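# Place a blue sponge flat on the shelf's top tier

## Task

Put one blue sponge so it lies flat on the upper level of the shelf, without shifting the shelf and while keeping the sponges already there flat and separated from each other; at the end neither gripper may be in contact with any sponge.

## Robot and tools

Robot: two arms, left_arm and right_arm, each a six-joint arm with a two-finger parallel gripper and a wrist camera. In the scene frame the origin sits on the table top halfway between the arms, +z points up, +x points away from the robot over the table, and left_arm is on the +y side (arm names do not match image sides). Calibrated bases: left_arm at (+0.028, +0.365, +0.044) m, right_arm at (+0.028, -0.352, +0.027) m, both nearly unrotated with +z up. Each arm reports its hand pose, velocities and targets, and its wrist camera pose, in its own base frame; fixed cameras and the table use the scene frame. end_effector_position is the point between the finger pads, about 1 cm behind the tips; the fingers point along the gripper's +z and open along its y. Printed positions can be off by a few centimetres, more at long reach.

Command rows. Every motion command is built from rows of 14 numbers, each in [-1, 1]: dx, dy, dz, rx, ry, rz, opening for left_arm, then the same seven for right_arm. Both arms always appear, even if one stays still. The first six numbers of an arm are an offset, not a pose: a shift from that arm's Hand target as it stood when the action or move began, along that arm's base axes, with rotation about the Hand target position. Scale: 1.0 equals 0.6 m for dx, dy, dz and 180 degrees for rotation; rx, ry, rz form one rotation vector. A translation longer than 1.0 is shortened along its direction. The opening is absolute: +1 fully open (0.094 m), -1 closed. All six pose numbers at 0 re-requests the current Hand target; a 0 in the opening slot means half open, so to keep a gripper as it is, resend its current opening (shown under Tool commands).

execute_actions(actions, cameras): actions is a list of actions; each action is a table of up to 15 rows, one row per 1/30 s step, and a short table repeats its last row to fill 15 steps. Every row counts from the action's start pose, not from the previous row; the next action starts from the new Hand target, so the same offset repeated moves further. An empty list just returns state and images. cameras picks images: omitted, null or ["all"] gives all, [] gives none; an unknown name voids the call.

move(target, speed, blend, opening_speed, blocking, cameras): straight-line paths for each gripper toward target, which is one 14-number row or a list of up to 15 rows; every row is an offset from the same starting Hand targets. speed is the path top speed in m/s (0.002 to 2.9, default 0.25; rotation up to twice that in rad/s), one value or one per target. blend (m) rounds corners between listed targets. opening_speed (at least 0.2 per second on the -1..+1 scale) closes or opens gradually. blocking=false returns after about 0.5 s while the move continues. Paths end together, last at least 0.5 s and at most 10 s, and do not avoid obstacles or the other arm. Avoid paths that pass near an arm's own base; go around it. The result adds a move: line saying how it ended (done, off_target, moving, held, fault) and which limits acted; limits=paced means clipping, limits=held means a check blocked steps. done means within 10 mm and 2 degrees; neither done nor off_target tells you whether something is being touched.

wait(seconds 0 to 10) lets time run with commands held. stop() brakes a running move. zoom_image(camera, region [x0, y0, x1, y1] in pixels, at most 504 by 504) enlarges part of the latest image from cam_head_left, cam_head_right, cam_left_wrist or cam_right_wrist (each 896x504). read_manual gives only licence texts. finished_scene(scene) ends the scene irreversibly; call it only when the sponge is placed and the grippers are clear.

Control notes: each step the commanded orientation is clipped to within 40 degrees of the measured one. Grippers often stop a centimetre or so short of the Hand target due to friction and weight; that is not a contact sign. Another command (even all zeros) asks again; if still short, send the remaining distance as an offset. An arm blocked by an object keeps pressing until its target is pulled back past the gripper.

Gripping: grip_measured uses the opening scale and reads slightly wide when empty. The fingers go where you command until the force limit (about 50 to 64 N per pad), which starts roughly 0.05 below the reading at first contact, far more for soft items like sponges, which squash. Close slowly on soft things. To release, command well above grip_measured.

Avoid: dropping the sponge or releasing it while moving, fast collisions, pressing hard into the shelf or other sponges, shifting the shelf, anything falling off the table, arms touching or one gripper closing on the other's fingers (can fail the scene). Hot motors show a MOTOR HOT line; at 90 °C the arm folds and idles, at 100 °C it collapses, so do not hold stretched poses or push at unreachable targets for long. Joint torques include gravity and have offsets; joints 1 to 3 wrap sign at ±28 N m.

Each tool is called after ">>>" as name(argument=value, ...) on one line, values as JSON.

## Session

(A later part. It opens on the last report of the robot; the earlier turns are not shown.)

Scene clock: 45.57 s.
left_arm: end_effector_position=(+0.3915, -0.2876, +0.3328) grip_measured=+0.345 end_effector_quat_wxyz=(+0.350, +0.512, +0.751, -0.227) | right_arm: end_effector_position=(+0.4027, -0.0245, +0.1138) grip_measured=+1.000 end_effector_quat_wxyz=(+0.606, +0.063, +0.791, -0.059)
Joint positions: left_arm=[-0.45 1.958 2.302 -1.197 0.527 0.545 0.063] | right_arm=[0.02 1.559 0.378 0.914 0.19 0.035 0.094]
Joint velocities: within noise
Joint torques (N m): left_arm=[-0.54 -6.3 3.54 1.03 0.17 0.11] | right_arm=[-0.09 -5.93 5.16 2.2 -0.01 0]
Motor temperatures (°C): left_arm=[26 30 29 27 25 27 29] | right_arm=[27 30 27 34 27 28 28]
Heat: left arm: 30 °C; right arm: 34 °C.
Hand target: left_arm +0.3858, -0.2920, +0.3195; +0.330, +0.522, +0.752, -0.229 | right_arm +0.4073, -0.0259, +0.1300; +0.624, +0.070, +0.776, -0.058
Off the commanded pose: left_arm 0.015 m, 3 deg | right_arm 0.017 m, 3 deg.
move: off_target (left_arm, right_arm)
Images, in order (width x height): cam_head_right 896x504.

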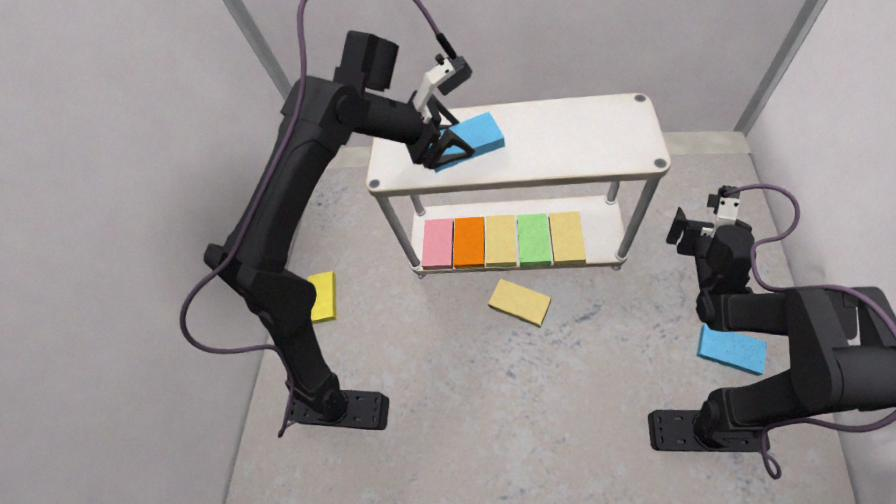

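>>> move(target=[0.006,0.003,0.007,0,0,0,0.15,0,0,0,0,0,0,1], speed=0.06, cameras=[])

>>> move(target=[0,0,0,0,0,0,0.9,0,0,0,0,0,0,1], opening_speed=0.5, cameras=["cam_left_wrist","cam_head_right"])

Scene clock: 46.73 s.
left_arm: end_effector_position=(+0.3916, -0.2876, +0.3330) grip_measured=+0.345 end_effector_quat_wxyz=(+0.349, +0.513, +0.751, -0.227) | right_arm: end_effector_position=(+0.4027, -0.0245, +0.1138) grip_measured=+1.000 end_effector_quat_wxyz=(+0.606, +0.063, +0.791, -0.059)
Joint positions: left_arm=[-0.45 1.965 2.314 -1.207 0.527 0.549 0.063] | right_arm=[0.02 1.559 0.378 0.914 0.19 0.035 0.094]
Joint velocities: within noise
Joint torques (N m): left_arm=[0.16 -5 6.75 0.83 0.24 0.12] | right_arm=[-0.09 -5.91 5.16 2.19 -0.01 0]
Motor temperatures (°C): left_arm=[26 30 29 27 25 27 29] | right_arm=[27 30 27 34 27 28 28]
Heat: left arm: 30 °C; right arm: 34 °C.
Hand target: left_arm +0.3894, -0.2902, +0.3237; +0.330, +0.522, +0.752, -0.229 | right_arm +0.4073, -0.0259, +0.1300; +0.624, +0.070, +0.776, -0.058
Off the commanded pose: left_arm 0.010 m, 2 deg | right_arm 0.017 m, 3 deg.
move: off_target (right_arm)
No camera images: "cameras" was empty.

Scene clock: 48.73 s.
left_arm: end_effector_position=(+0.3932, -0.2889, +0.3253) grip_measured=+0.897 end_effector_quat_wxyz=(+0.341, +0.518, +0.751, -0.228) | right_arm: end_effector_position=(+0.4027, -0.0245, +0.1138) grip_measured=+1.000 end_effector_quat_wxyz=(+0.606, +0.063, +0.791, -0.059)
Joint positions: left_arm=[-0.45 1.98 2.314 -1.213 0.53 0.562 0.089] | right_arm=[0.02 1.559 0.378 0.914 0.19 0.035 0.094]
Joint velocities: within noise
Joint torques (N m): left_arm=[0.08 -6.11 6.99 0.84 0.2 0.04] | right_arm=[-0.09 -5.91 5.16 2.19 -0.01 0]
Motor temperatures (°C): left_arm=[26 30 30 27 25 27 29] | right_arm=[27 30 27 35 27 28 28]
Heat: left arm: 30 °C; right arm: 35 °C.
Hand target: left_arm +0.3894, -0.2902, +0.3237; +0.330, +0.522, +0.752, -0.229 | right_arm +0.4073, -0.0259, +0.1300; +0.624, +0.070, +0.776, -0.058
Off the commanded pose: left_arm 0.004 m, 1 deg | right_arm 0.017 m, 3 deg.
move: off_target (right_arm)
Images, in order (width x height): cam_head_right 896x504, cam_left_wrist 896x504.

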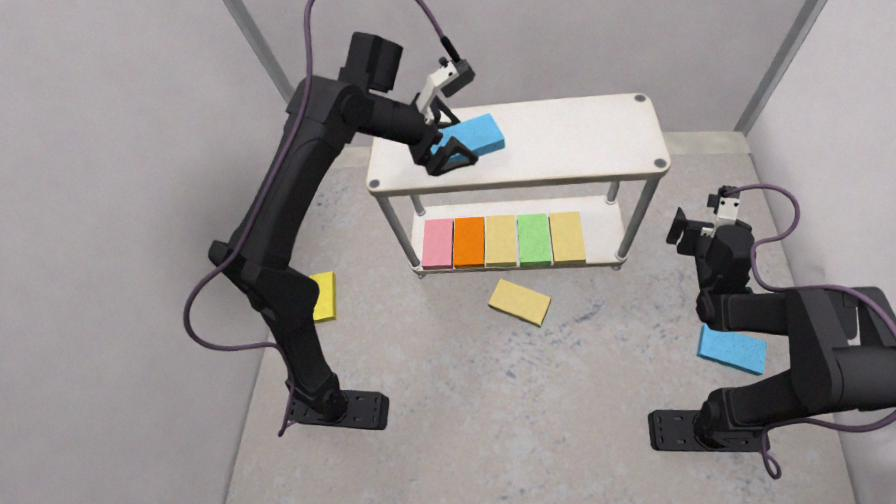

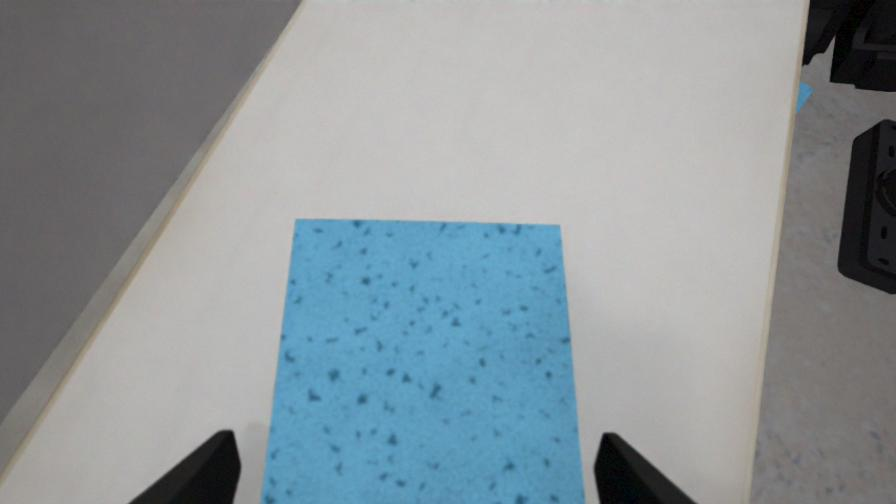

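>>> move(target=[[0.002,0.0,0.015,0,0,0,1,0,0,0,0,0,0,1],[-0.06,0.15,0.2,0,0,0,1,0,0,0,0,0,0,1]], speed=[0.06,0.15], cameras=["cam_left_wrist","cam_head_right"])

Scene clock: 52.27 s.
left_arm: end_effector_position=(+0.3730, -0.1992, +0.4264) grip_measured=+0.997 end_effector_quat_wxyz=(+0.417, +0.473, +0.745, -0.218) | right_arm: end_effector_position=(+0.4027, -0.0245, +0.1138) grip_measured=+1.000 end_effector_quat_wxyz=(+0.606, +0.063, +0.791, -0.059)
Joint positions: left_arm=[-0.237 1.963 2.724 -1.533 0.645 0.615 0.094] | right_arm=[0.02 1.559 0.378 0.914 0.19 0.035 0.094]
Joint velocities: within noise
Joint torques (N m): left_arm=[0.27 -7.58 5.3 0.98 0.56 0.04] | right_arm=[-0.1 -5.93 5.15 2.2 -0.01 0]
Motor temperatures (°C): left_arm=[26 30 30 27 25 27 28] | right_arm=[27 30 27 35 27 28 28]
Heat: left arm: 30 °C; right arm: 35 °C.
Hand target: left_arm +0.3534, -0.2002, +0.4437; +0.330, +0.522, +0.752, -0.229 | right_arm +0.4073, -0.0259, +0.1300; +0.624, +0.070, +0.776, -0.058
Off the commanded pose: left_arm 0.026 m, 12 deg | right_arm 0.017 m, 3 deg.
joint sent to its limit (left arm) — joint 4 (wrist pitch), lower limit. The joint targets are off in position and orientation.
move: off_target (left_arm, right_arm)
Images, in order (width x height): cam_head_right 896x504, cam_left_wrist 896x504.

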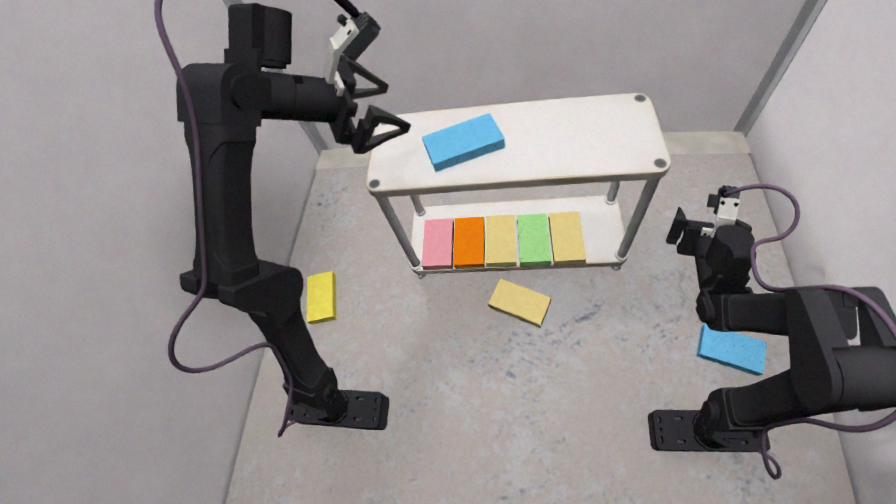

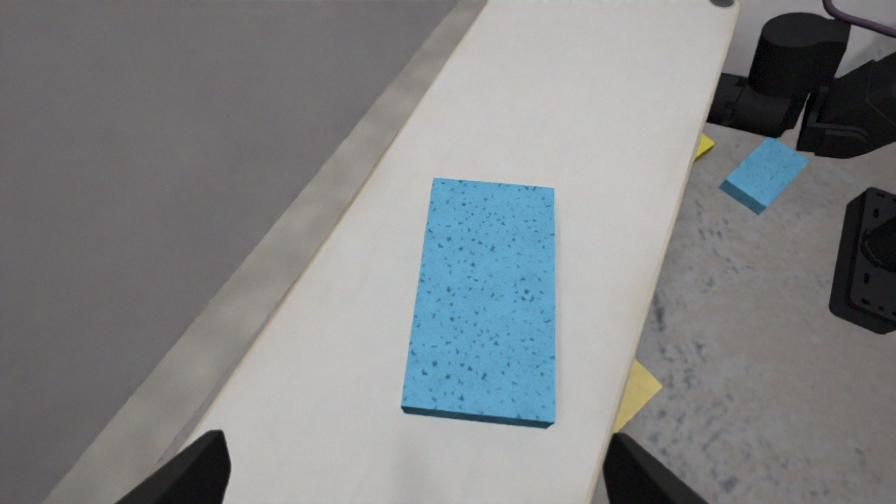

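>>> finished_scene(scene=3)

The scene is finished: the task was done.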